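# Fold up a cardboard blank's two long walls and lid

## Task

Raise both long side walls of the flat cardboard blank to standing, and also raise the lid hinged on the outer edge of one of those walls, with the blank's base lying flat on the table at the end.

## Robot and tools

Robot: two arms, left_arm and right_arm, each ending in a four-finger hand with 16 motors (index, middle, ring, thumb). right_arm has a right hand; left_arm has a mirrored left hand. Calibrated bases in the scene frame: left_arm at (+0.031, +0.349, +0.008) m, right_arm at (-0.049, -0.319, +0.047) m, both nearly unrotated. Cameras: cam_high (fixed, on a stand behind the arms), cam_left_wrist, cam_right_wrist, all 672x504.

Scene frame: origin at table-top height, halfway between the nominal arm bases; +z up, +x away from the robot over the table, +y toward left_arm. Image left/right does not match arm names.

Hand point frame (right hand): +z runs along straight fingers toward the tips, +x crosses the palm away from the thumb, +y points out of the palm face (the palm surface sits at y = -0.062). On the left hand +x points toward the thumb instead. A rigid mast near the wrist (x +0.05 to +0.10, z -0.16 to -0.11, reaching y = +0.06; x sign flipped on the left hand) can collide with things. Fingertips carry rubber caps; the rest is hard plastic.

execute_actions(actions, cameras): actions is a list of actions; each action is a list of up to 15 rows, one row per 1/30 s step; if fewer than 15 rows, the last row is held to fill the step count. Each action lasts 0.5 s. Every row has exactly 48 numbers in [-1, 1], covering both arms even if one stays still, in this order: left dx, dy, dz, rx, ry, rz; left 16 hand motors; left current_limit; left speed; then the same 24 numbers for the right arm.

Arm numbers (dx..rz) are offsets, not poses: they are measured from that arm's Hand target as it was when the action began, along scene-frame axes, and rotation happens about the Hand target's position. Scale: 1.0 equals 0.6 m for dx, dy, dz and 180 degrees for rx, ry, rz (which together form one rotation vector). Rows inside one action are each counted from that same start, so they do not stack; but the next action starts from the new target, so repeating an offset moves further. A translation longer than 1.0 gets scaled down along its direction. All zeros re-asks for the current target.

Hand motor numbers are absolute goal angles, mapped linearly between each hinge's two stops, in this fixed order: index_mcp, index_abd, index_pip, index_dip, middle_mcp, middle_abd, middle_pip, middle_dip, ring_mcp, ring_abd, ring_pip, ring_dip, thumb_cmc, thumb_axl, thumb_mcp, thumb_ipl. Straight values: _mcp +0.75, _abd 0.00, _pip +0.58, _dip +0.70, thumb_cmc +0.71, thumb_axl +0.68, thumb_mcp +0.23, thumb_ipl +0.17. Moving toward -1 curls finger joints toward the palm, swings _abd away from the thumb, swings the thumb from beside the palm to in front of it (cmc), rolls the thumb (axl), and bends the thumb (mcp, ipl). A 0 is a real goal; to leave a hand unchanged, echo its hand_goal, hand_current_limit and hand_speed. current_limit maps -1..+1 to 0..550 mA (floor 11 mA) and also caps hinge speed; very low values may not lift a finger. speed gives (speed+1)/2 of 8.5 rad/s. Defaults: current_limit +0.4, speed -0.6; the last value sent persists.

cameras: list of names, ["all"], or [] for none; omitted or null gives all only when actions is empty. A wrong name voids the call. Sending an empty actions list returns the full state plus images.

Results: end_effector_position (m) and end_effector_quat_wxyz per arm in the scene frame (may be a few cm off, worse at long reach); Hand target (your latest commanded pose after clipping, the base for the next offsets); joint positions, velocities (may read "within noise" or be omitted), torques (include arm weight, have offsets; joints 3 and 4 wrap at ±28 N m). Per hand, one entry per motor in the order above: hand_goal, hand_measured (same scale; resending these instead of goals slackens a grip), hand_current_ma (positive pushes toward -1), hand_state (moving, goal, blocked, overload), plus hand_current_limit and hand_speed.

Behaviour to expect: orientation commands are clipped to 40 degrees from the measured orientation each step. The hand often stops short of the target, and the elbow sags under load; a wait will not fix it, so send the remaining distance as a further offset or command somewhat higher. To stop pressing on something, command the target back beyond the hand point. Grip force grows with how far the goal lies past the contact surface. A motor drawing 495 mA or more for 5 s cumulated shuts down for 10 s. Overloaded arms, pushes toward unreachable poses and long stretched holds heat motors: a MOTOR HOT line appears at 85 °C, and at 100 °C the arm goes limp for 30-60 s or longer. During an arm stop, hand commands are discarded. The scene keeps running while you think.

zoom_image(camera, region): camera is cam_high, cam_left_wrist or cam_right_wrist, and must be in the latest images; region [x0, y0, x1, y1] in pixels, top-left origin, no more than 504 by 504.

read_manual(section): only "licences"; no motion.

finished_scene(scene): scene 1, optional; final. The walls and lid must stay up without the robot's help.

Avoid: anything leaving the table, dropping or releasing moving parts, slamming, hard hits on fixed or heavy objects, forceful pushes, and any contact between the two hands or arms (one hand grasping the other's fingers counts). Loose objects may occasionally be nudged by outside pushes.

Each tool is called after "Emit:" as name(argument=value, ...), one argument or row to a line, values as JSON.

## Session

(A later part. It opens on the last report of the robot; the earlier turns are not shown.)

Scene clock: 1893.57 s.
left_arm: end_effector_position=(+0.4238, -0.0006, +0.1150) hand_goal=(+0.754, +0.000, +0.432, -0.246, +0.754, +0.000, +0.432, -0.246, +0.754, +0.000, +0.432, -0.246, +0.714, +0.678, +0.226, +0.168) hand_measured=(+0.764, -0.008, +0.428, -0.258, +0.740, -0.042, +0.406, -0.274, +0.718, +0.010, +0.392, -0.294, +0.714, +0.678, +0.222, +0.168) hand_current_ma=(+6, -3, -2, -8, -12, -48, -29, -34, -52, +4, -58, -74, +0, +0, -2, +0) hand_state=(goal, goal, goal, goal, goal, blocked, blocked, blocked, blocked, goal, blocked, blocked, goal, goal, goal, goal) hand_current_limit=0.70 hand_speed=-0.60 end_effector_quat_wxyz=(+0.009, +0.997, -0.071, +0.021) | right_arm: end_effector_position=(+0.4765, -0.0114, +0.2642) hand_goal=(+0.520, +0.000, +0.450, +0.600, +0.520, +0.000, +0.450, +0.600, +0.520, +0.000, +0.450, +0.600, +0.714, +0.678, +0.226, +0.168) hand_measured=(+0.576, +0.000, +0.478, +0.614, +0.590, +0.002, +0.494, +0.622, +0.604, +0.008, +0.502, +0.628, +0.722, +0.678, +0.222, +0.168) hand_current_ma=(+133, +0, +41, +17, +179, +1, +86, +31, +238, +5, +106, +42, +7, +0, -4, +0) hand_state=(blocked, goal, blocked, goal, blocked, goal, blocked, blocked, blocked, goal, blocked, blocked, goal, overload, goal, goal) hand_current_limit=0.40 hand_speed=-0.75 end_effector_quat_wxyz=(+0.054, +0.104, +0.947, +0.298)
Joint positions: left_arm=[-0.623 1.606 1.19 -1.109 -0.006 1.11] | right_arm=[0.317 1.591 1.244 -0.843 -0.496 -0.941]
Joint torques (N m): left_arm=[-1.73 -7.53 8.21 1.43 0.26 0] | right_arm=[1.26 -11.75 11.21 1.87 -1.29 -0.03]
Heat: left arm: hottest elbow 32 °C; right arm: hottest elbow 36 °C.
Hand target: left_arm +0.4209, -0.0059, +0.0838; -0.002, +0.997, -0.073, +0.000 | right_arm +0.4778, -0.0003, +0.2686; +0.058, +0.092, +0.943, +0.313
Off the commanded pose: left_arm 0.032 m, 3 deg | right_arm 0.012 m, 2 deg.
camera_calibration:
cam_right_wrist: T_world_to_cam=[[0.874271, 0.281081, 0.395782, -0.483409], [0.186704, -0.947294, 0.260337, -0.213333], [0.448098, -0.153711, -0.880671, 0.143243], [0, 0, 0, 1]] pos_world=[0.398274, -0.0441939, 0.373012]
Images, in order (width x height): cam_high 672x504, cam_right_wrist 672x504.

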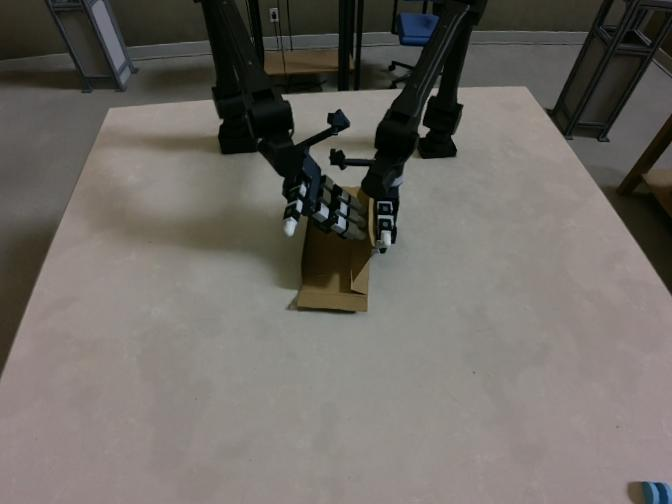

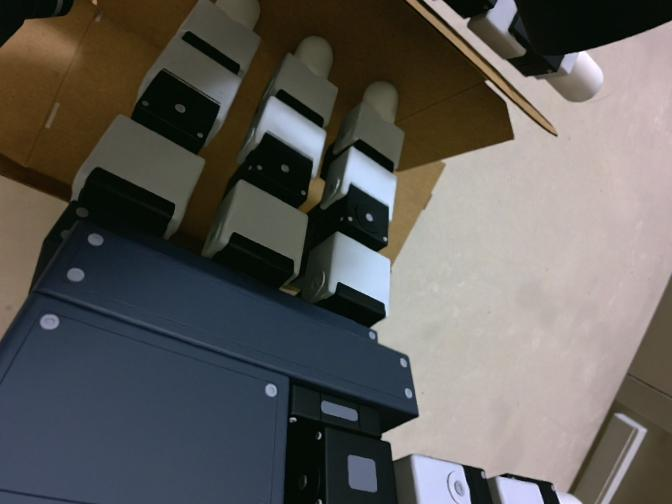

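Emit:
execute_actions(
  actions=[
    [[0,0,0,0,0,0,0.754,0,0.432,-0.246,0.754,0,0.432,-0.246,0.754,0,0.432,-0.246,0.714,0.678,0.226,0.168,0.7,-0.6,0,-0.02,0.01,0,0,0,0.754,0,0.576,0.696,0.754,0,0.576,0.696,0.754,0,0.576,0.696,0.714,0.678,0.226,0.168,0.4,-0.8]],
    [[0,0,0,0,0,0,0.754,0,0.432,-0.246,0.754,0,0.432,-0.246,0.754,0,0.432,-0.246,0.714,0.678,0.226,0.168,0.7,-0.6,0,-0.06,0.02,0,0,0,0.754,0,0.576,0.696,0.754,0,0.576,0.696,0.754,0,0.576,0.696,0.714,0.678,0.226,0.168,0.4,-0.6]],
    [[0,0,0,0,0,0,0.754,0,0.432,-0.246,0.754,0,0.432,-0.246,0.754,0,0.432,-0.246,0.714,0.678,0.226,0.168,0.7,-0.6,0,-0.08,0,0,0,0,0.754,0,0.576,0.696,0.754,0,0.576,0.696,0.754,0,0.576,0.696,0.714,0.678,0.226,0.168,0.4,-0.6]],
    [[0,0,0,0,0,0,0.754,0,0.432,-0.246,0.754,0,0.432,-0.246,0.754,0,0.432,-0.246,0.714,0.678,0.226,0.168,0.7,-0.6,0,-0.08,-0.01,0,0,0,0.754,0,0.576,0.696,0.754,0,0.576,0.696,0.754,0,0.576,0.696,0.714,0.678,0.226,0.168,0.4,-0.6]],
  ],
  cameras=["cam_high","cam_right_wrist"],
)

Emit:
zoom_image(
  camera="cam_high",
  region=[220, 120, 472, 309],
)

Scene clock: 1916.40 s.
left_arm: end_effector_position=(+0.4244, -0.0018, +0.1137) hand_goal=(+0.754, +0.000, +0.432, -0.246, +0.754, +0.000, +0.432, -0.246, +0.754, +0.000, +0.432, -0.246, +0.714, +0.678, +0.226, +0.168) hand_measured=(+0.760, -0.006, +0.426, -0.258, +0.740, -0.042, +0.406, -0.274, +0.718, +0.010, +0.392, -0.286, +0.714, +0.678, +0.222, +0.168) hand_current_ma=(+4, -2, -2, -9, -12, -48, -29, -34, -52, +5, -58, -55, +0, +0, -2, +0) hand_state=(goal, goal, goal, goal, goal, blocked, blocked, blocked, blocked, goal, blocked, blocked, goal, goal, goal, goal) hand_current_limit=0.70 hand_speed=-0.60 end_effector_quat_wxyz=(+0.011, +0.997, -0.069, +0.020) | right_arm: end_effector_position=(+0.4843, -0.1483, +0.2710) hand_goal=(+0.754, +0.000, +0.576, +0.696, +0.754, +0.000, +0.576, +0.696, +0.754, +0.000, +0.576, +0.696, +0.714, +0.678, +0.226, +0.168) hand_measured=(+0.764, +0.002, +0.580, +0.696, +0.764, +0.000, +0.582, +0.698, +0.768, -0.002, +0.582, +0.698, +0.722, +0.678, +0.222, +0.168) hand_current_ma=(+10, +1, +2, +0, +11, +0, +4, +1, +19, +0, +3, +1, +7, +0, -4, +0) hand_state=(goal, goal, goal, goal, goal, goal, goal, goal, goal, goal, goal, goal, goal, overload, goal, goal) hand_current_limit=0.40 hand_speed=-0.60 end_effector_quat_wxyz=(+0.054, +0.101, +0.944, +0.311)
Joint positions: left_arm=[-0.623 1.61 1.19 -1.105 -0.001 1.106] | right_arm=[0.025 1.578 1.244 -1.021 -0.609 -1.269]
Joint torques (N m): left_arm=[-1.49 -8.18 8.1 1.11 -0.03 0] | right_arm=[0.73 -13.33 10.04 -0.02 -0.78 -0.11]
Heat: left arm: hottest elbow 32 °C; right arm: hottest elbow 35 °C.
Hand target: left_arm +0.4209, -0.0059, +0.0839; -0.002, +0.997, -0.073, +0.001 | right_arm +0.4778, -0.1444, +0.2807; +0.058, +0.092, +0.943, +0.313
Off the commanded pose: left_arm 0.030 m, 3 deg | right_arm 0.012 m, 1 deg.
camera_calibration:
cam_right_wrist: T_world_to_cam=[[0.8704, 0.276639, 0.407277, -0.456301], [0.191632, -0.952341, 0.237326, -0.343049], [0.453521, -0.128521, -0.88193, 0.126191], [0, 0, 0, 1]] pos_world=[0.405673, -0.184251, 0.378548]
Images, in order (width x height): cam_high 672x504, cam_right_wrist 672x504.

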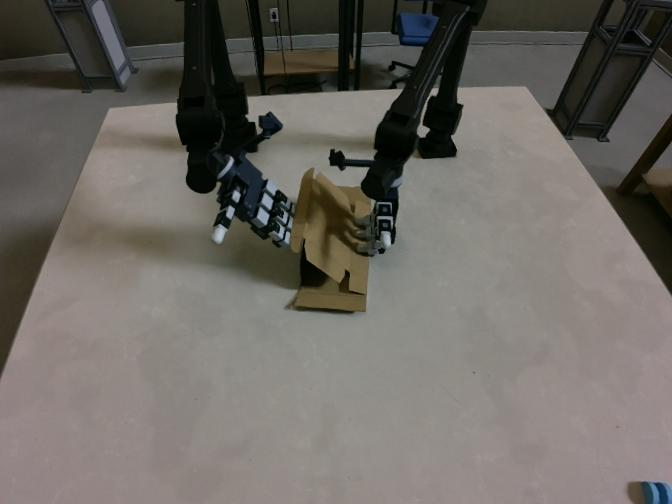

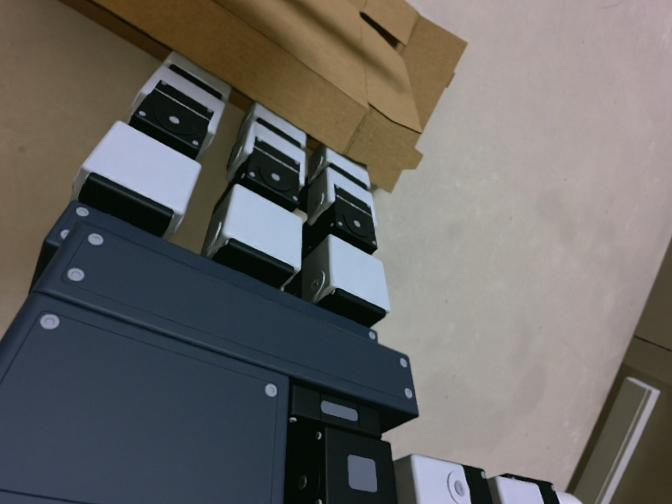

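Scaled by 2.000 from the camera's 672x504 image, which has a finer 960x720 frame.

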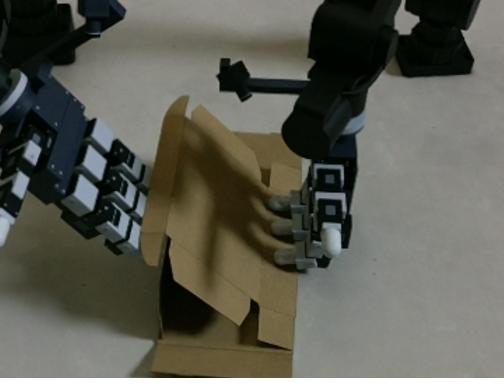

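Emit:
execute_actions(
  actions=[
    [[0,0,0,0,0,0,0.754,0,0.432,-0.246,0.754,0,0.432,-0.246,0.754,0,0.432,-0.246,0.714,0.678,0.226,0.168,0.7,-0.6,0,-0.1,-0.06,0,0,0,0.754,0,0.576,0.696,0.754,0,0.576,0.696,0.754,0,0.576,0.696,0.714,0.678,0.226,0.168,0.4,-0.6]],
    [[0,0,0,0,0,0,0.754,0,0.432,-0.246,0.754,0,0.432,-0.246,0.754,0,0.432,-0.246,0.714,0.678,0.226,0.168,0.7,-0.6,-0.06,-0.08,-0.06,0,0,0,0.754,0,0.576,0.696,0.754,0,0.576,0.696,0.754,0,0.576,0.696,0.714,0.678,0.226,0.168,0.4,-0.6]],
  ],
  cameras=["cam_high","cam_right_wrist"],
)

Emit:
zoom_image(
  camera="cam_high",
  region=[220, 120, 472, 309],
)

Scene clock: 1923.67 s.
left_arm: end_effector_position=(+0.4245, -0.0029, +0.1098) hand_goal=(+0.754, +0.000, +0.432, -0.246, +0.754, +0.000, +0.432, -0.246, +0.754, +0.000, +0.432, -0.246, +0.714, +0.678, +0.226, +0.168) hand_measured=(+0.760, -0.004, +0.422, -0.264, +0.740, -0.024, +0.406, -0.266, +0.718, +0.006, +0.400, -0.268, +0.714, +0.678, +0.222, +0.168) hand_current_ma=(+3, -1, -7, -15, -12, -19, -29, -19, -52, +3, -38, -21, +0, +0, -2, +0) hand_state=(goal, goal, goal, goal, goal, blocked, blocked, blocked, blocked, goal, blocked, blocked, goal, goal, goal, goal) hand_current_limit=0.70 hand_speed=-0.60 end_effector_quat_wxyz=(+0.010, +0.997, -0.069, +0.018) | right_arm: end_effector_position=(+0.4404, -0.2538, +0.2106) hand_goal=(+0.754, +0.000, +0.576, +0.696, +0.754, +0.000, +0.576, +0.696, +0.754, +0.000, +0.576, +0.696, +0.714, +0.678, +0.226, +0.168) hand_measured=(+0.760, +0.002, +0.580, +0.696, +0.760, +0.000, +0.580, +0.698, +0.760, -0.002, +0.580, +0.698, +0.722, +0.678, +0.222, +0.168) hand_current_ma=(+6, +1, +2, +0, +5, +0, +3, +1, +5, +0, +2, +1, +7, +0, -4, +0) hand_state=(goal, goal, goal, goal, goal, goal, goal, goal, goal, goal, goal, goal, goal, overload, goal, goal) hand_current_limit=0.40 hand_speed=-0.60 end_effector_quat_wxyz=(+0.057, +0.098, +0.943, +0.312)
Joint positions: left_arm=[-0.625 1.618 1.19 -1.101 -0.001 1.104] | right_arm=[-0.219 1.591 1.09 -1.023 -0.644 -1.57]
Joint torques (N m): left_arm=[-1.67 -8.7 8.28 0.81 -0.03 0] | right_arm=[0.5 -10.34 9.59 0.29 -0.74 -0.11]
Heat: left arm: hottest elbow 32 °C; right arm: hottest elbow 34 °C.
Hand target: left_arm +0.4207, -0.0060, +0.0838; -0.002, +0.997, -0.074, +0.000 | right_arm +0.4418, -0.2524, +0.2087; +0.058, +0.092, +0.943, +0.313
Off the commanded pose: left_arm 0.026 m, 2 deg | right_arm 0.003 m, 1 deg.
camera_calibration:
cam_right_wrist: T_world_to_cam=[[0.866246, 0.278419, 0.41485, -0.363645], [0.192881, -0.952324, 0.236382, -0.421189], [0.460884, -0.124748, -0.878649, 0.0762976], [0, 0, 0, 1]] pos_world=[0.361081, -0.290344, 0.317458]
Images, in order (width x height): cam_high 672x504, cam_right_wrist 672x504.

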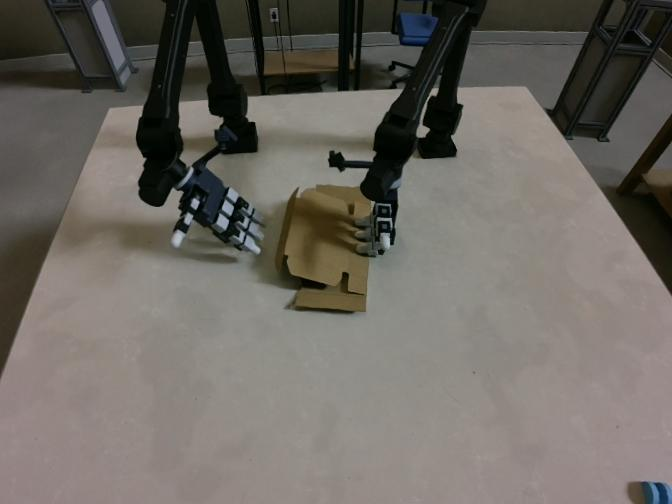

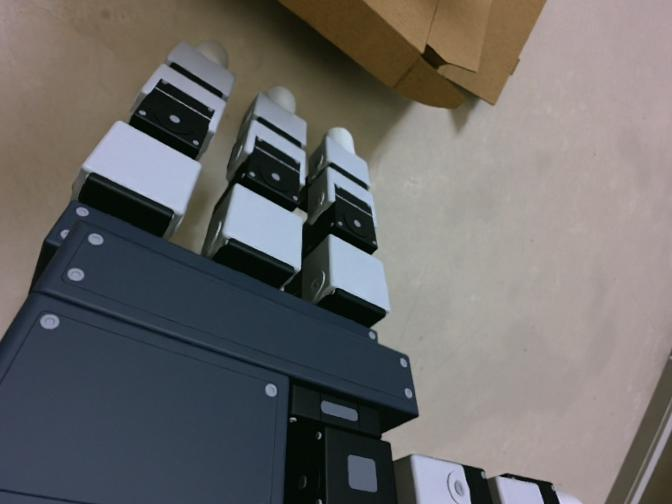

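Scaled by 2.000 from the camera's 672x504 image, which has a finer 960x720 frame.

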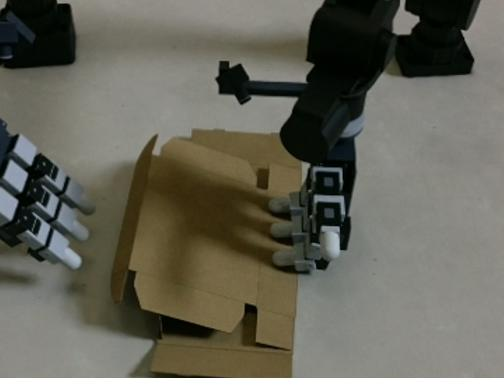

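Emit:
execute_actions(
  actions=[
    [[0,0.01,0.05,0,0,0,0.754,0,0.432,-0.246,0.754,0,0.432,-0.246,0.754,0,0.432,-0.246,0.714,0.678,0.226,0.168,0.5,-0.6,0,0,0,0,0,0,0.754,0,0.576,0.696,0.754,0,0.576,0.696,0.754,0,0.576,0.696,0.714,0.678,0.226,0.168,0.4,-0.6]],
    [[0,0.03,0.04,0,0,0,0.754,0,0.432,-0.246,0.754,0,0.432,-0.246,0.754,0,0.432,-0.246,0.714,0.678,0.226,0.168,0.4,-0.6,0,0,0,0,0,0,0.754,0,0.576,0.696,0.754,0,0.576,0.696,0.754,0,0.576,0.696,0.714,0.678,0.226,0.168,0.4,-0.6]],
    [[0,0.05,0.02,0,0,0,0.754,0,0.432,-0.246,0.754,0,0.432,-0.246,0.754,0,0.432,-0.246,0.714,0.678,0.226,0.168,0.4,-0.6,0,0,0,0,0,0,0.754,0,0.576,0.696,0.754,0,0.576,0.696,0.754,0,0.576,0.696,0.714,0.678,0.226,0.168,0.4,-0.6]],
  ],
  cameras=["cam_high","cam_left_wrist"],
)

Emit:
zoom_image(
  camera="cam_high",
  region=[220, 120, 472, 309],
)

Scene clock: 1933.70 s.
left_arm: end_effector_position=(+0.4216, +0.0480, +0.1465) hand_goal=(+0.754, +0.000, +0.432, -0.246, +0.754, +0.000, +0.432, -0.246, +0.754, +0.000, +0.432, -0.246, +0.714, +0.678, +0.226, +0.168) hand_measured=(+0.752, +0.004, +0.430, -0.248, +0.752, -0.004, +0.430, -0.248, +0.752, +0.004, +0.430, -0.248, +0.714, +0.678, +0.222, +0.168) hand_current_ma=(-1, +1, -1, -1, -1, -1, -1, -1, -1, +1, -1, -1, +0, +0, -2, +0) hand_state=(goal, goal, goal, goal, goal, goal, goal, goal, goal, goal, goal, goal, goal, goal, goal, goal) hand_current_limit=0.40 hand_speed=-0.60 end_effector_quat_wxyz=(-0.002, +0.998, -0.070, +0.000) | right_arm: end_effector_position=(+0.4403, -0.2538, +0.2106) hand_goal=(+0.754, +0.000, +0.576, +0.696, +0.754, +0.000, +0.576, +0.696, +0.754, +0.000, +0.576, +0.696, +0.714, +0.678, +0.226, +0.168) hand_measured=(+0.760, +0.002, +0.580, +0.696, +0.760, +0.000, +0.580, +0.698, +0.760, -0.002, +0.580, +0.698, +0.722, +0.678, +0.222, +0.168) hand_current_ma=(+6, +1, +2, +0, +5, +0, +3, +1, +5, +0, +2, +1, +7, +0, -4, +0) hand_state=(goal, goal, goal, goal, goal, goal, goal, goal, goal, goal, goal, goal, goal, overload, goal, goal) hand_current_limit=0.40 hand_speed=-0.60 end_effector_quat_wxyz=(+0.057, +0.098, +0.943, +0.312)
Joint positions: left_arm=[-0.534 1.532 1.199 -1.239 -0.005 1.196] | right_arm=[-0.219 1.591 1.09 -1.023 -0.644 -1.571]
Joint torques (N m): left_arm=[-0.79 -11.75 9.37 0.16 0.24 0.09] | right_arm=[0.09 -10.11 9.55 0.14 -0.74 -0.11]
Heat: left arm: hottest elbow 32 °C; right arm: hottest elbow 34 °C.
Hand target: left_arm +0.4207, +0.0480, +0.1497; -0.002, +0.997, -0.074, +0.000 | right_arm +0.4418, -0.2524, +0.2087; +0.058, +0.092, +0.943, +0.313
Off the commanded pose: left_arm 0.003 m, 0 deg | right_arm 0.003 m, 1 deg.
camera_calibration:
cam_left_wrist: T_world_to_cam=[[-0.678516, 0.734471, 0.0129785, 0.210808], [0.523462, 0.471036, 0.710009, -0.387259], [0.515367, 0.488546, -0.704073, -0.013387], [0, 0, 0, 1]] pos_world=[0.352652, 0.0341207, 0.262796]
Images, in order (width x height): cam_high 672x504, cam_left_wrist 672x504.

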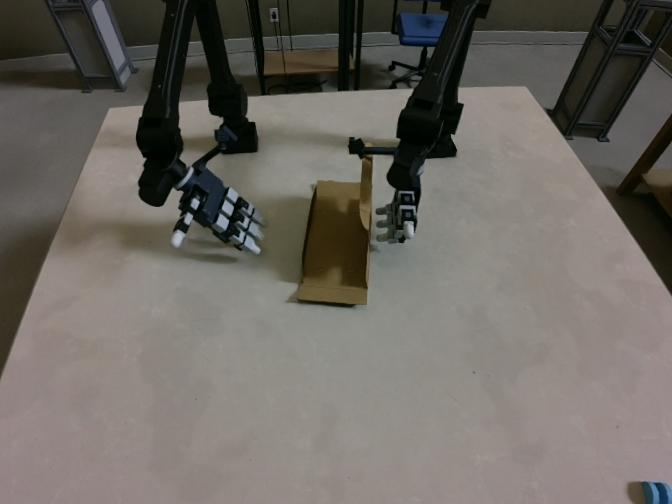

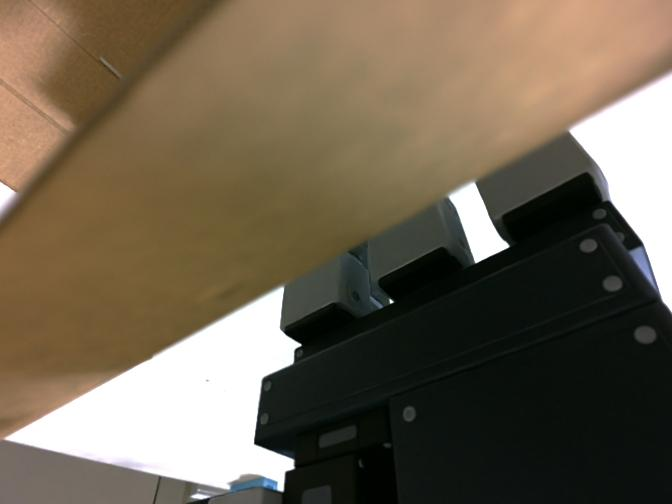

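Scaled by 2.000 from the camera's 672x504 image, which has a finer 960x720 frame.

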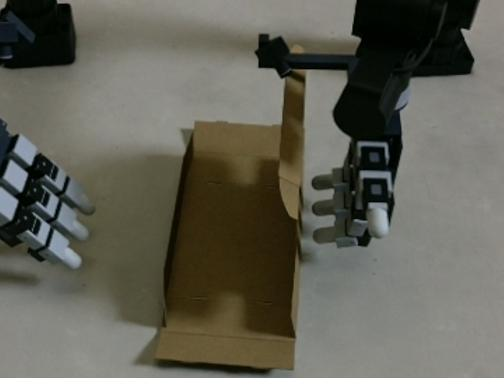

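Emit:
execute_actions(
  actions=[
    [[0,0.02,0.1,0,0,0,0.754,0,0.432,-0.246,0.754,0,0.432,-0.246,0.754,0,0.432,-0.246,0.714,0.678,0.226,0.168,0.4,-0.6,0,0,0,0,0,0,0.754,0,0.576,0.696,0.754,0,0.576,0.696,0.754,0,0.576,0.696,0.714,0.678,0.226,0.168,0.4,-0.6]],
    [[0,0.02,0.1,0,0,0,0.754,0,0.432,-0.246,0.754,0,0.432,-0.246,0.754,0,0.432,-0.246,0.714,0.678,0.226,0.168,0.4,-0.6,0,0,0,0,0,0,0.754,0,0.576,0.696,0.754,0,0.576,0.696,0.754,0,0.576,0.696,0.714,0.678,0.226,0.168,0.4,-0.6]],
    [[0,0.15,0.05,0,0,0,0.754,0,0.432,-0.246,0.754,0,0.432,-0.246,0.754,0,0.432,-0.246,0.714,0.678,0.226,0.168,0.4,-0.6,0,0,0,0,0,0,0.754,0,0.576,0.696,0.754,0,0.576,0.696,0.754,0,0.576,0.696,0.714,0.678,0.226,0.168,0.4,-0.6]],
    [[0,0.1,0,0,0,0,0.754,0,0.432,-0.246,0.754,0,0.432,-0.246,0.754,0,0.432,-0.246,0.714,0.678,0.226,0.168,0.4,-0.6,0,0,0,0,0,0,0.754,0,0.576,0.696,0.754,0,0.576,0.696,0.754,0,0.576,0.696,0.714,0.678,0.226,0.168,0.4,-0.6]],
  ],
  cameras=["all"],
)

Emit:
zoom_image(
  camera="cam_high",
  region=[220, 120, 472, 309],
)

Scene clock: 1944.20 s.
left_arm: end_effector_position=(+0.4207, +0.2241, +0.2897) hand_goal=(+0.754, +0.000, +0.432, -0.246, +0.754, +0.000, +0.432, -0.246, +0.754, +0.000, +0.432, -0.246, +0.714, +0.678, +0.226, +0.168) hand_measured=(+0.754, +0.004, +0.430, -0.248, +0.752, -0.002, +0.430, -0.248, +0.752, +0.002, +0.430, -0.248, +0.714, +0.678, +0.222, +0.168) hand_current_ma=(+0, +1, +0, -1, +0, +0, -1, -1, +0, +1, +0, -1, +0, +0, -2, +0) hand_state=(goal, goal, goal, goal, goal, goal, goal, goal, goal, goal, goal, goal, goal, goal, goal, goal) hand_current_limit=0.40 hand_speed=-0.60 end_effector_quat_wxyz=(-0.003, +0.998, -0.067, -0.008) | right_arm: end_effector_position=(+0.4403, -0.2538, +0.2106) hand_goal=(+0.754, +0.000, +0.576, +0.696, +0.754, +0.000, +0.576, +0.696, +0.754, +0.000, +0.576, +0.696, +0.714, +0.678, +0.226, +0.168) hand_measured=(+0.760, +0.002, +0.580, +0.696, +0.760, +0.000, +0.580, +0.698, +0.760, -0.002, +0.580, +0.698, +0.722, +0.678, +0.222, +0.168) hand_current_ma=(+6, +1, +2, +0, +5, +0, +3, +1, +5, +0, +2, +1, +7, +0, -4, +0) hand_state=(goal, goal, goal, goal, goal, goal, goal, goal, goal, goal, goal, goal, goal, overload, goal, goal) hand_current_limit=0.40 hand_speed=-0.60 end_effector_quat_wxyz=(+0.057, +0.098, +0.943, +0.312)
Joint positions: left_arm=[-0.121 1.343 1.384 -1.628 -0.006 1.604] | right_arm=[-0.219 1.591 1.09 -1.023 -0.644 -1.571]
Joint torques (N m): left_arm=[-1.08 -9.52 11.51 0.18 0.29 0.06] | right_arm=[0.38 -10.64 9.63 0.09 -0.75 -0.13]
Heat: left arm: hottest elbow 32 °C; right arm: hottest elbow 34 °C.
Hand target: left_arm +0.4208, +0.2219, +0.2998; -0.002, +0.997, -0.074, +0.000 | right_arm +0.4418, -0.2524, +0.2087; +0.058, +0.092, +0.943, +0.313
Off the commanded pose: left_arm 0.010 m, 1 deg | right_arm 0.003 m, 1 deg.
camera_calibration:
cam_left_wrist: T_world_to_cam=[[-0.681525, 0.731318, 0.0264197, 0.0771009], [0.533446, 0.471762, 0.702052, -0.573466], [0.500959, 0.492559, -0.711636, 0.00921722], [0, 0, 0, 1]] pos_world=[0.353842, 0.209614, 0.407125]
cam_right_wrist: T_world_to_cam=[[0.865725, 0.279307, 0.415341, -0.363226], [0.193587, -0.952089, 0.236751, -0.421449], [0.461568, -0.124556, -0.878317, 0.07596], [0, 0, 0, 1]] pos_world=[0.36098, -0.290344, 0.317358]

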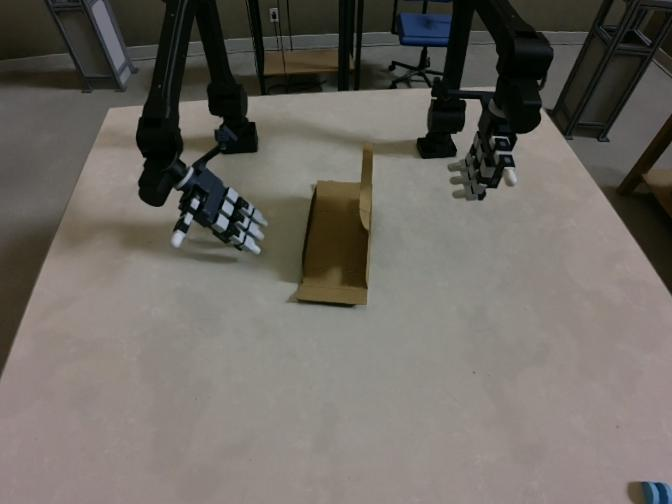

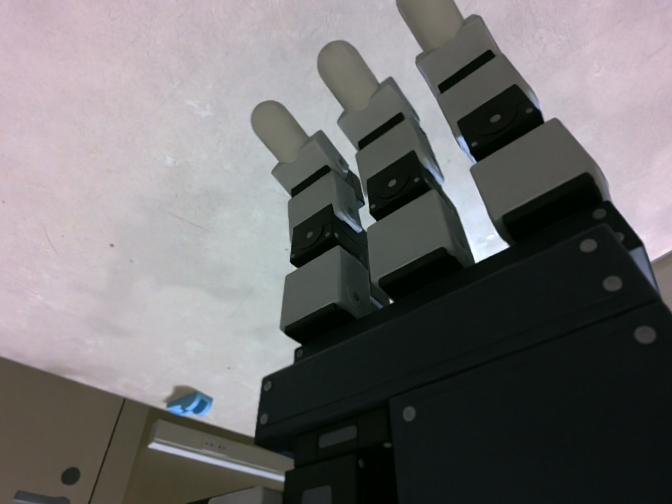

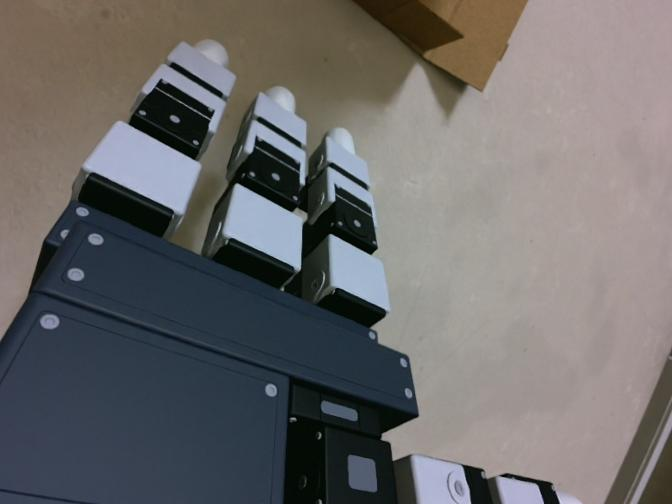

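Scaled by 2.000 from the camera's 672x504 image, which has a finer 960x720 frame.

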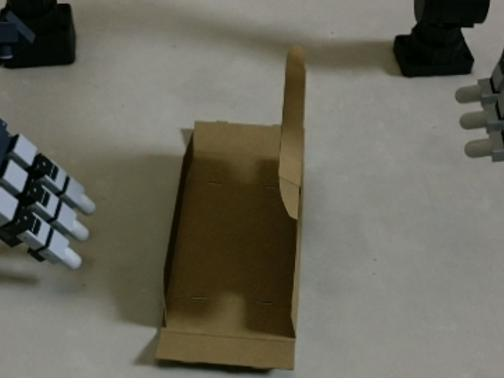

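Emit:
zoom_image(
  camera="cam_high",
  region=[280, 130, 390, 315],
)

Scaled by 2.724 from the camera's 672x504 image, which has a finer 960x720 frame.

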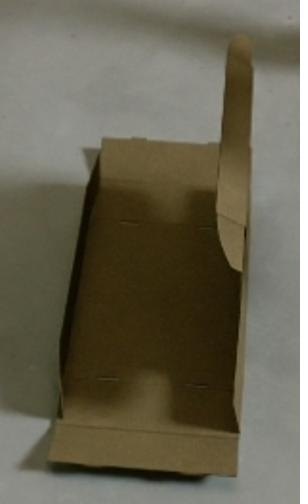

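Emit:
zoom_image(
  camera="cam_high",
  region=[330, 200, 386, 312],
)

Emit:
zoom_image(
  camera="cam_high",
  region=[336, 135, 386, 225],
)

Scaled by 4.500 from the camera's 672x504 image, which has a finer 960x720 frame.

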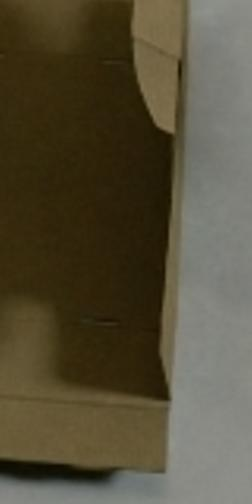

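Scaled by 5.600 from the camera's 672x504 image, which has a finer 960x720 frame.

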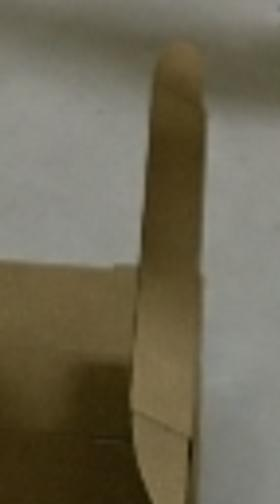

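Emit:
execute_actions(
  actions=[
    [[0,0,0,0,0,0,0.754,0,0.432,-0.246,0.754,0,0.432,-0.246,0.754,0,0.432,-0.246,0.714,0.678,0.226,0.168,0.4,-0.6,0,0.03,0.12,0.06,0,0,0.754,0,0.576,0.696,0.754,0,0.576,0.696,0.754,0,0.576,0.696,0.714,0.678,0.226,0.168,0.4,-0.6]],
    [[0,0,0,0,0,0,0.754,0,0.432,-0.246,0.754,0,0.432,-0.246,0.754,0,0.432,-0.246,0.714,0.678,0.226,0.168,0.4,-0.6,0,0.03,0.08,0.08,0,0,0.754,0,0.576,0.696,0.754,0,0.576,0.696,0.754,0,0.576,0.696,0.714,0.678,0.226,0.168,0.4,-0.6]],
  ],
  cameras=["cam_high","cam_right_wrist"],
)

Scene clock: 1990.23 s.
left_arm: end_effector_position=(+0.4207, +0.2241, +0.2897) hand_goal=(+0.754, +0.000, +0.432, -0.246, +0.754, +0.000, +0.432, -0.246, +0.754, +0.000, +0.432, -0.246, +0.714, +0.678, +0.226, +0.168) hand_measured=(+0.754, +0.004, +0.430, -0.248, +0.752, -0.002, +0.430, -0.248, +0.752, +0.002, +0.430, -0.248, +0.714, +0.678, +0.222, +0.168) hand_current_ma=(+0, +1, +0, -1, +0, +0, -1, -1, +0, +1, +0, -1, +0, +0, -2, +0) hand_state=(goal, goal, goal, goal, goal, goal, goal, goal, goal, goal, goal, goal, goal, goal, goal, goal) hand_current_limit=0.40 hand_speed=-0.60 end_effector_quat_wxyz=(-0.003, +0.998, -0.068, -0.008) | right_arm: end_effector_position=(+0.4299, -0.2167, +0.3003) hand_goal=(+0.754, +0.000, +0.576, +0.696, +0.754, +0.000, +0.576, +0.696, +0.754, +0.000, +0.576, +0.696, +0.714, +0.678, +0.226, +0.168) hand_measured=(+0.764, +0.002, +0.580, +0.696, +0.764, +0.000, +0.580, +0.698, +0.764, -0.002, +0.580, +0.698, +0.722, +0.678, +0.222, +0.168) hand_current_ma=(+11, +1, +2, +0, +10, +0, +3, +1, +9, +0, +2, +1, +7, +0, -4, +0) hand_state=(goal, goal, goal, goal, goal, goal, goal, goal, goal, goal, goal, goal, goal, overload, goal, goal) hand_current_limit=0.40 hand_speed=-0.60 end_effector_quat_wxyz=(+0.009, +0.119, +0.851, +0.512)
Joint positions: left_arm=[-0.121 1.343 1.384 -1.628 -0.006 1.605] | right_arm=[-0.188 1.566 1.1 -1.17 -1.075 -1.525]
Joint torques (N m): left_arm=[-2.2 -10.29 11.37 0.17 0.29 0.1] | right_arm=[0.91 -12.45 14.01 -0.24 -1.06 0]
Heat: left arm: hottest elbow 33 °C; right arm: hottest elbow 34 °C.
Hand target: left_arm +0.4208, +0.2220, +0.2998; -0.002, +0.997, -0.074, +0.000 | right_arm +0.4417, -0.2162, +0.3287; +0.036, +0.102, +0.852, +0.512
Off the commanded pose: left_arm 0.010 m, 1 deg | right_arm 0.031 m, 4 deg.
camera_calibration:
cam_right_wrist: T_world_to_cam=[[0.890539, 0.0763345, 0.448456, -0.466438], [0.189123, -0.958713, -0.21237, -0.270044], [0.41373, 0.273937, -0.868208, 0.268111], [0, 0, 0, 1]] pos_world=[0.355527, -0.296735, 0.384604]
Images, in order (width x height): cam_high 672x504, cam_right_wrist 672x504.

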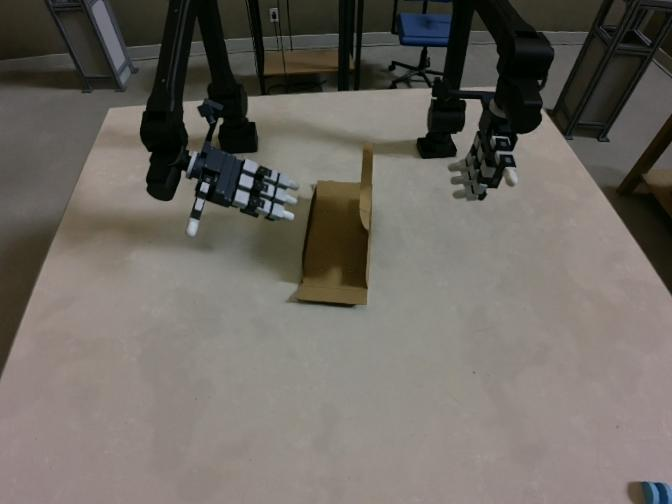

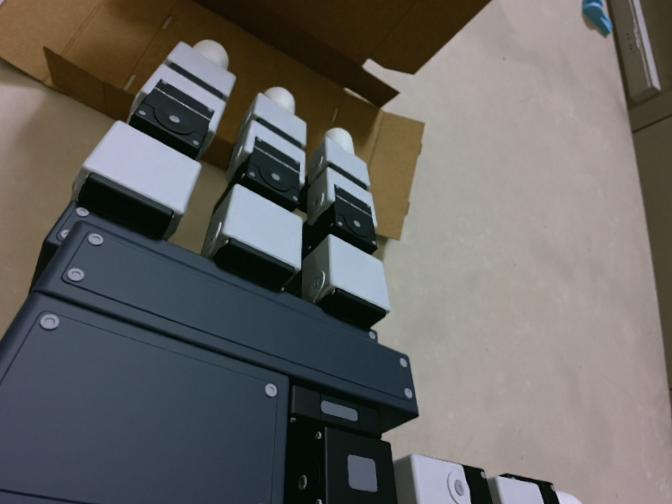

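Emit:
execute_actions(
  actions=[],
)

Scene clock: 1998.00 s.
left_arm: end_effector_position=(+0.4207, +0.2241, +0.2897) hand_goal=(+0.754, +0.000, +0.432, -0.246, +0.754, +0.000, +0.432, -0.246, +0.754, +0.000, +0.432, -0.246, +0.714, +0.678, +0.226, +0.168) hand_measured=(+0.754, +0.004, +0.430, -0.248, +0.752, -0.002, +0.430, -0.248, +0.752, +0.002, +0.430, -0.248, +0.714, +0.678, +0.222, +0.168) hand_current_ma=(+0, +1, +0, -1, +0, +0, -1, -1, +0, +1, +0, -1, +0, +0, -2, +0) hand_state=(goal, goal, goal, goal, goal, goal, goal, goal, goal, goal, goal, goal, goal, goal, goal, goal) hand_current_limit=0.40 hand_speed=-0.60 end_effector_quat_wxyz=(-0.003, +0.998, -0.068, -0.008) | right_arm: end_effector_position=(+0.4300, -0.2168, +0.3003) hand_goal=(+0.754, +0.000, +0.576, +0.696, +0.754, +0.000, +0.576, +0.696, +0.754, +0.000, +0.576, +0.696, +0.714, +0.678, +0.226, +0.168) hand_measured=(+0.764, +0.002, +0.580, +0.696, +0.764, +0.000, +0.580, +0.698, +0.764, -0.002, +0.580, +0.698, +0.722, +0.678, +0.222, +0.168) hand_current_ma=(+11, +1, +2, +0, +10, +0, +3, +1, +9, +0, +2, +1, +7, +0, -4, +0) hand_state=(goal, goal, goal, goal, goal, goal, goal, goal, goal, goal, goal, goal, goal, overload, goal, goal) hand_current_limit=0.40 hand_speed=-0.60 end_effector_quat_wxyz=(+0.009, +0.119, +0.850, +0.512)
Joint positions: left_arm=[-0.121 1.343 1.384 -1.628 -0.006 1.605] | right_arm=[-0.188 1.566 1.1 -1.17 -1.075 -1.524]
Joint velocities: within noise
Joint torques (N m): left_arm=[-1.49 -9.05 11.29 0.18 0.29 0.09] | right_arm=[0.67 -12.16 14.09 -0.23 -1.06 0.01]
Heat: left arm: hottest elbow 33 °C; right arm: hottest elbow 34 °C.
Hand target: left_arm +0.4208, +0.2220, +0.2998; -0.002, +0.997, -0.074, +0.000 | right_arm +0.4418, -0.2162, +0.3287; +0.036, +0.102, +0.852, +0.512
Off the commanded pose: left_arm 0.010 m, 1 deg | right_arm 0.031 m, 4 deg.
camera_calibration:
cam_left_wrist: T_world_to_cam=[[-0.680977, 0.731831, 0.02636, 0.0767552], [0.533768, 0.471389, 0.702057, -0.573452], [0.501361, 0.492154, -0.711633, 0.00920801], [0, 0, 0, 1]] pos_world=[0.353742, 0.209616, 0.407125]
cam_right_wrist: T_world_to_cam=[[0.890884, 0.0759729, 0.447832, -0.466516], [0.188614, -0.958771, -0.212564, -0.269825], [0.413219, 0.273838, -0.868483, 0.268328], [0, 0, 0, 1]] pos_world=[0.355627, -0.296735, 0.384604]

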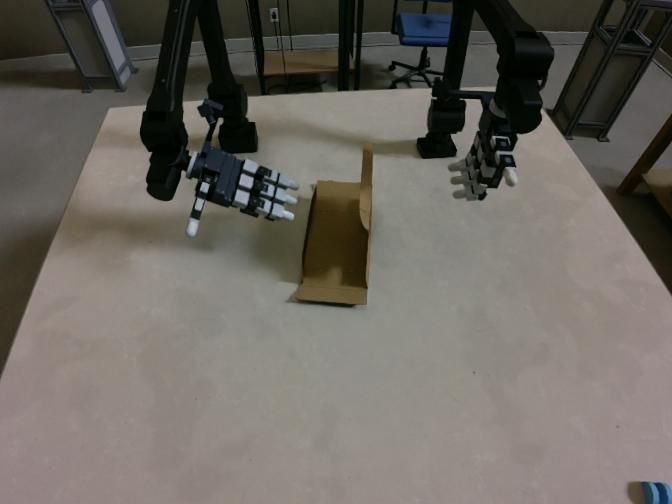

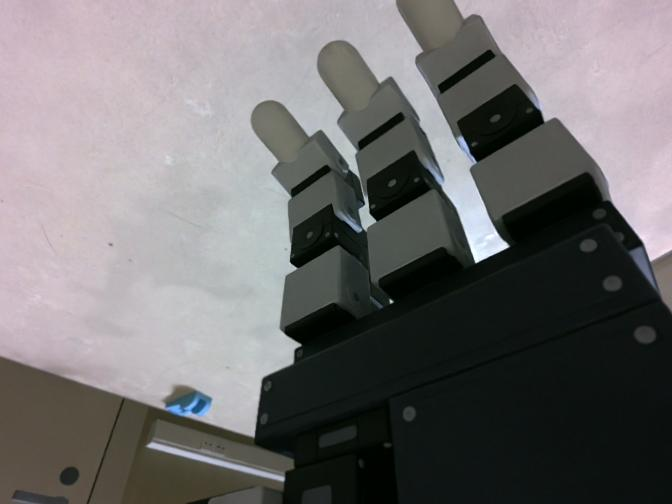

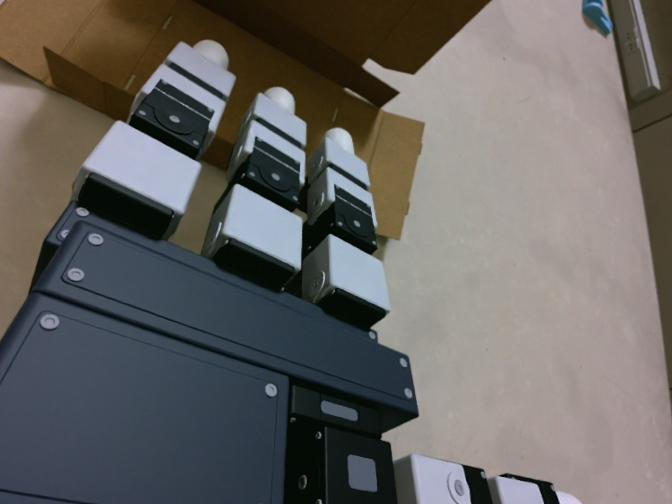

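Emit:
zoom_image(
  camera="cam_high",
  region=[270, 120, 420, 320],
)

Scaled by 2.520 from the camera's 672x504 image, which has a finer 960x720 frame.

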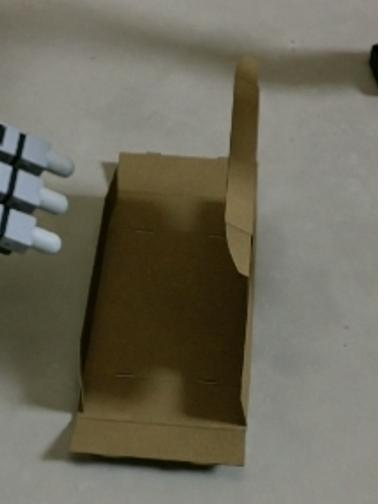

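Emit:
zoom_image(
  camera="cam_high",
  region=[340, 130, 390, 300],
)

Emit:
zoom_image(
  camera="cam_right_wrist",
  region=[0, 0, 504, 250],
)

Scaled by 2.965 from the camera's 672x504 image, which has a finer 960x720 frame.

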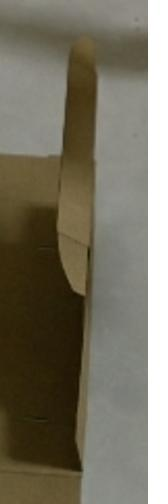

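Scaled by 1.000.

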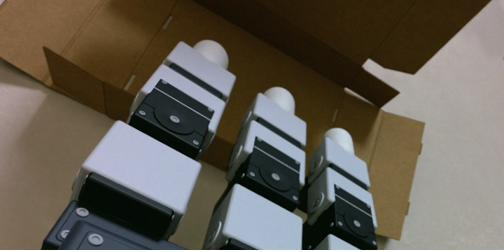

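Emit:
execute_actions(
  actions=[
    [[0,0,0,0,0,0,0.754,0,0.432,-0.246,0.754,0,0.432,-0.246,0.754,0,0.432,-0.246,0.714,0.678,0.226,0.168,0.4,-0.6,0,-0.07,0.02,0.05,0,0,0.754,0,0.576,0.696,0.754,0,0.576,0.696,0.754,0,0.576,0.696,0.714,0.678,0.226,0.168,0.4,-0.6]],
    [[0,0,0,0,0,0,0.754,0,0.432,-0.246,0.754,0,0.432,-0.246,0.754,0,0.432,-0.246,0.714,0.678,0.226,0.168,0.4,-0.6,0,-0.07,0.02,0.05,0,0,0.754,0,0.576,0.696,0.754,0,0.576,0.696,0.754,0,0.576,0.696,0.714,0.678,0.226,0.168,0.4,-0.6]],
    [[0,0,0,0,0,0,0.754,0,0.432,-0.246,0.754,0,0.432,-0.246,0.754,0,0.432,-0.246,0.714,0.678,0.226,0.168,0.4,-0.6,0,-0.03,0.02,0.04,0,0,0.754,0,0.576,0.696,0.754,0,0.576,0.696,0.754,0,0.576,0.696,0.714,0.678,0.226,0.168,0.4,-0.6]],
  ],
  cameras=["cam_right_wrist"],
)

Scene clock: 2039.07 s.
left_arm: end_effector_position=(+0.4207, +0.2241, +0.2897) hand_goal=(+0.754, +0.000, +0.432, -0.246, +0.754, +0.000, +0.432, -0.246, +0.754, +0.000, +0.432, -0.246, +0.714, +0.678, +0.226, +0.168) hand_measured=(+0.754, +0.004, +0.430, -0.248, +0.752, -0.002, +0.430, -0.248, +0.752, +0.002, +0.430, -0.248, +0.714, +0.678, +0.222, +0.168) hand_current_ma=(+0, +1, +0, -1, +0, +0, -1, -1, +0, +1, +0, -1, +0, +0, -2, +0) hand_state=(goal, goal, goal, goal, goal, goal, goal, goal, goal, goal, goal, goal, goal, goal, goal, goal) hand_current_limit=0.40 hand_speed=-0.60 end_effector_quat_wxyz=(-0.003, +0.998, -0.068, -0.008) | right_arm: end_effector_position=(+0.4336, -0.2988, +0.3404) hand_goal=(+0.754, +0.000, +0.576, +0.696, +0.754, +0.000, +0.576, +0.696, +0.754, +0.000, +0.576, +0.696, +0.714, +0.678, +0.226, +0.168) hand_measured=(+0.766, +0.002, +0.580, +0.696, +0.764, +0.000, +0.580, +0.698, +0.764, -0.002, +0.580, +0.698, +0.722, +0.678, +0.222, +0.168) hand_current_ma=(+13, +1, +2, +0, +12, +0, +3, +1, +10, +0, +2, +1, +7, +0, -3, +0) hand_state=(goal, goal, goal, goal, goal, goal, goal, goal, goal, goal, goal, goal, goal, overload, goal, goal) hand_current_limit=0.40 hand_speed=-0.60 end_effector_quat_wxyz=(+0.013, +0.154, +0.758, +0.634)
Joint positions: left_arm=[-0.121 1.343 1.384 -1.628 -0.006 1.605] | right_arm=[-0.356 1.71 1.2 -1.668 -1.33 -2.011]
Joint torques (N m): left_arm=[-1.67 -10.7 11.47 0.28 0.21 0.14] | right_arm=[-0.03 -11.87 8.03 -0.51 -0.84 -0.01]
Heat: left arm: hottest elbow 34 °C; right arm: hottest elbow 35 °C.
Hand target: left_arm +0.4208, +0.2220, +0.2998; -0.002, +0.997, -0.074, +0.000 | right_arm +0.4340, -0.2991, +0.3403; +0.013, +0.155, +0.758, +0.634 (last step not sent: back at the drive's target)
Off the commanded pose: left_arm 0.010 m, 1 deg | right_arm 0.032 m, 9 deg.
pose unreachable (right arm): on one or more control steps of this call, first in action 2 (counted from 0), this arm could not follow its commanded pose, so it was not sent that pose on those steps. It may still have moved: this result reports where it is.
cause: moving toward the commanded pose would bring two parts of the arm too close to each other (joints 4 (wrist pitch) to 6 (wrist roll) lie between them).
camera_calibration:
cam_right_wrist: T_world_to_cam=[[0.887629, -0.134317, 0.440538, -0.540391], [0.112829, -0.863962, -0.490754, -0.18485], [0.446525, 0.485313, -0.751723, 0.333115], [0, 0, 0, 1]] pos_world=[0.351779, -0.393952, 0.397757]
Images, in order (width x height): cam_right_wrist 672x504.

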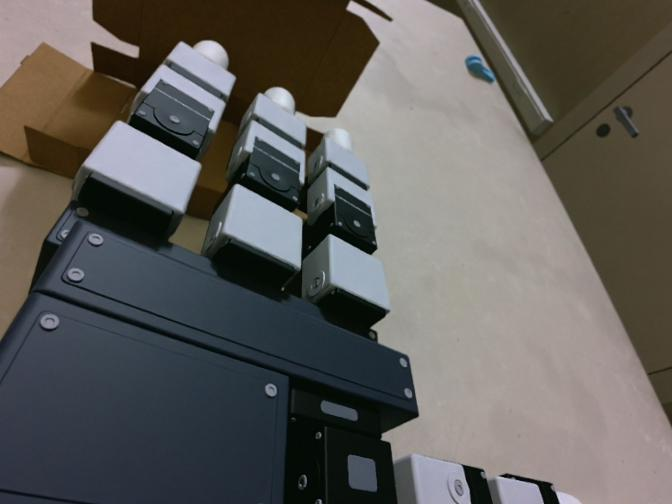

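Emit:
zoom_image(
  camera="cam_right_wrist",
  region=[60, 0, 420, 180],
)

Scaled by 1.400 from the camera's 672x504 image, which has a finer 960x720 frame.

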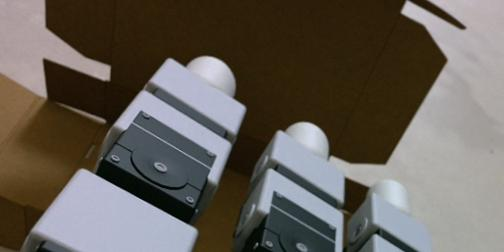

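Emit:
finished_scene(
)

The scene is finished: the task was done.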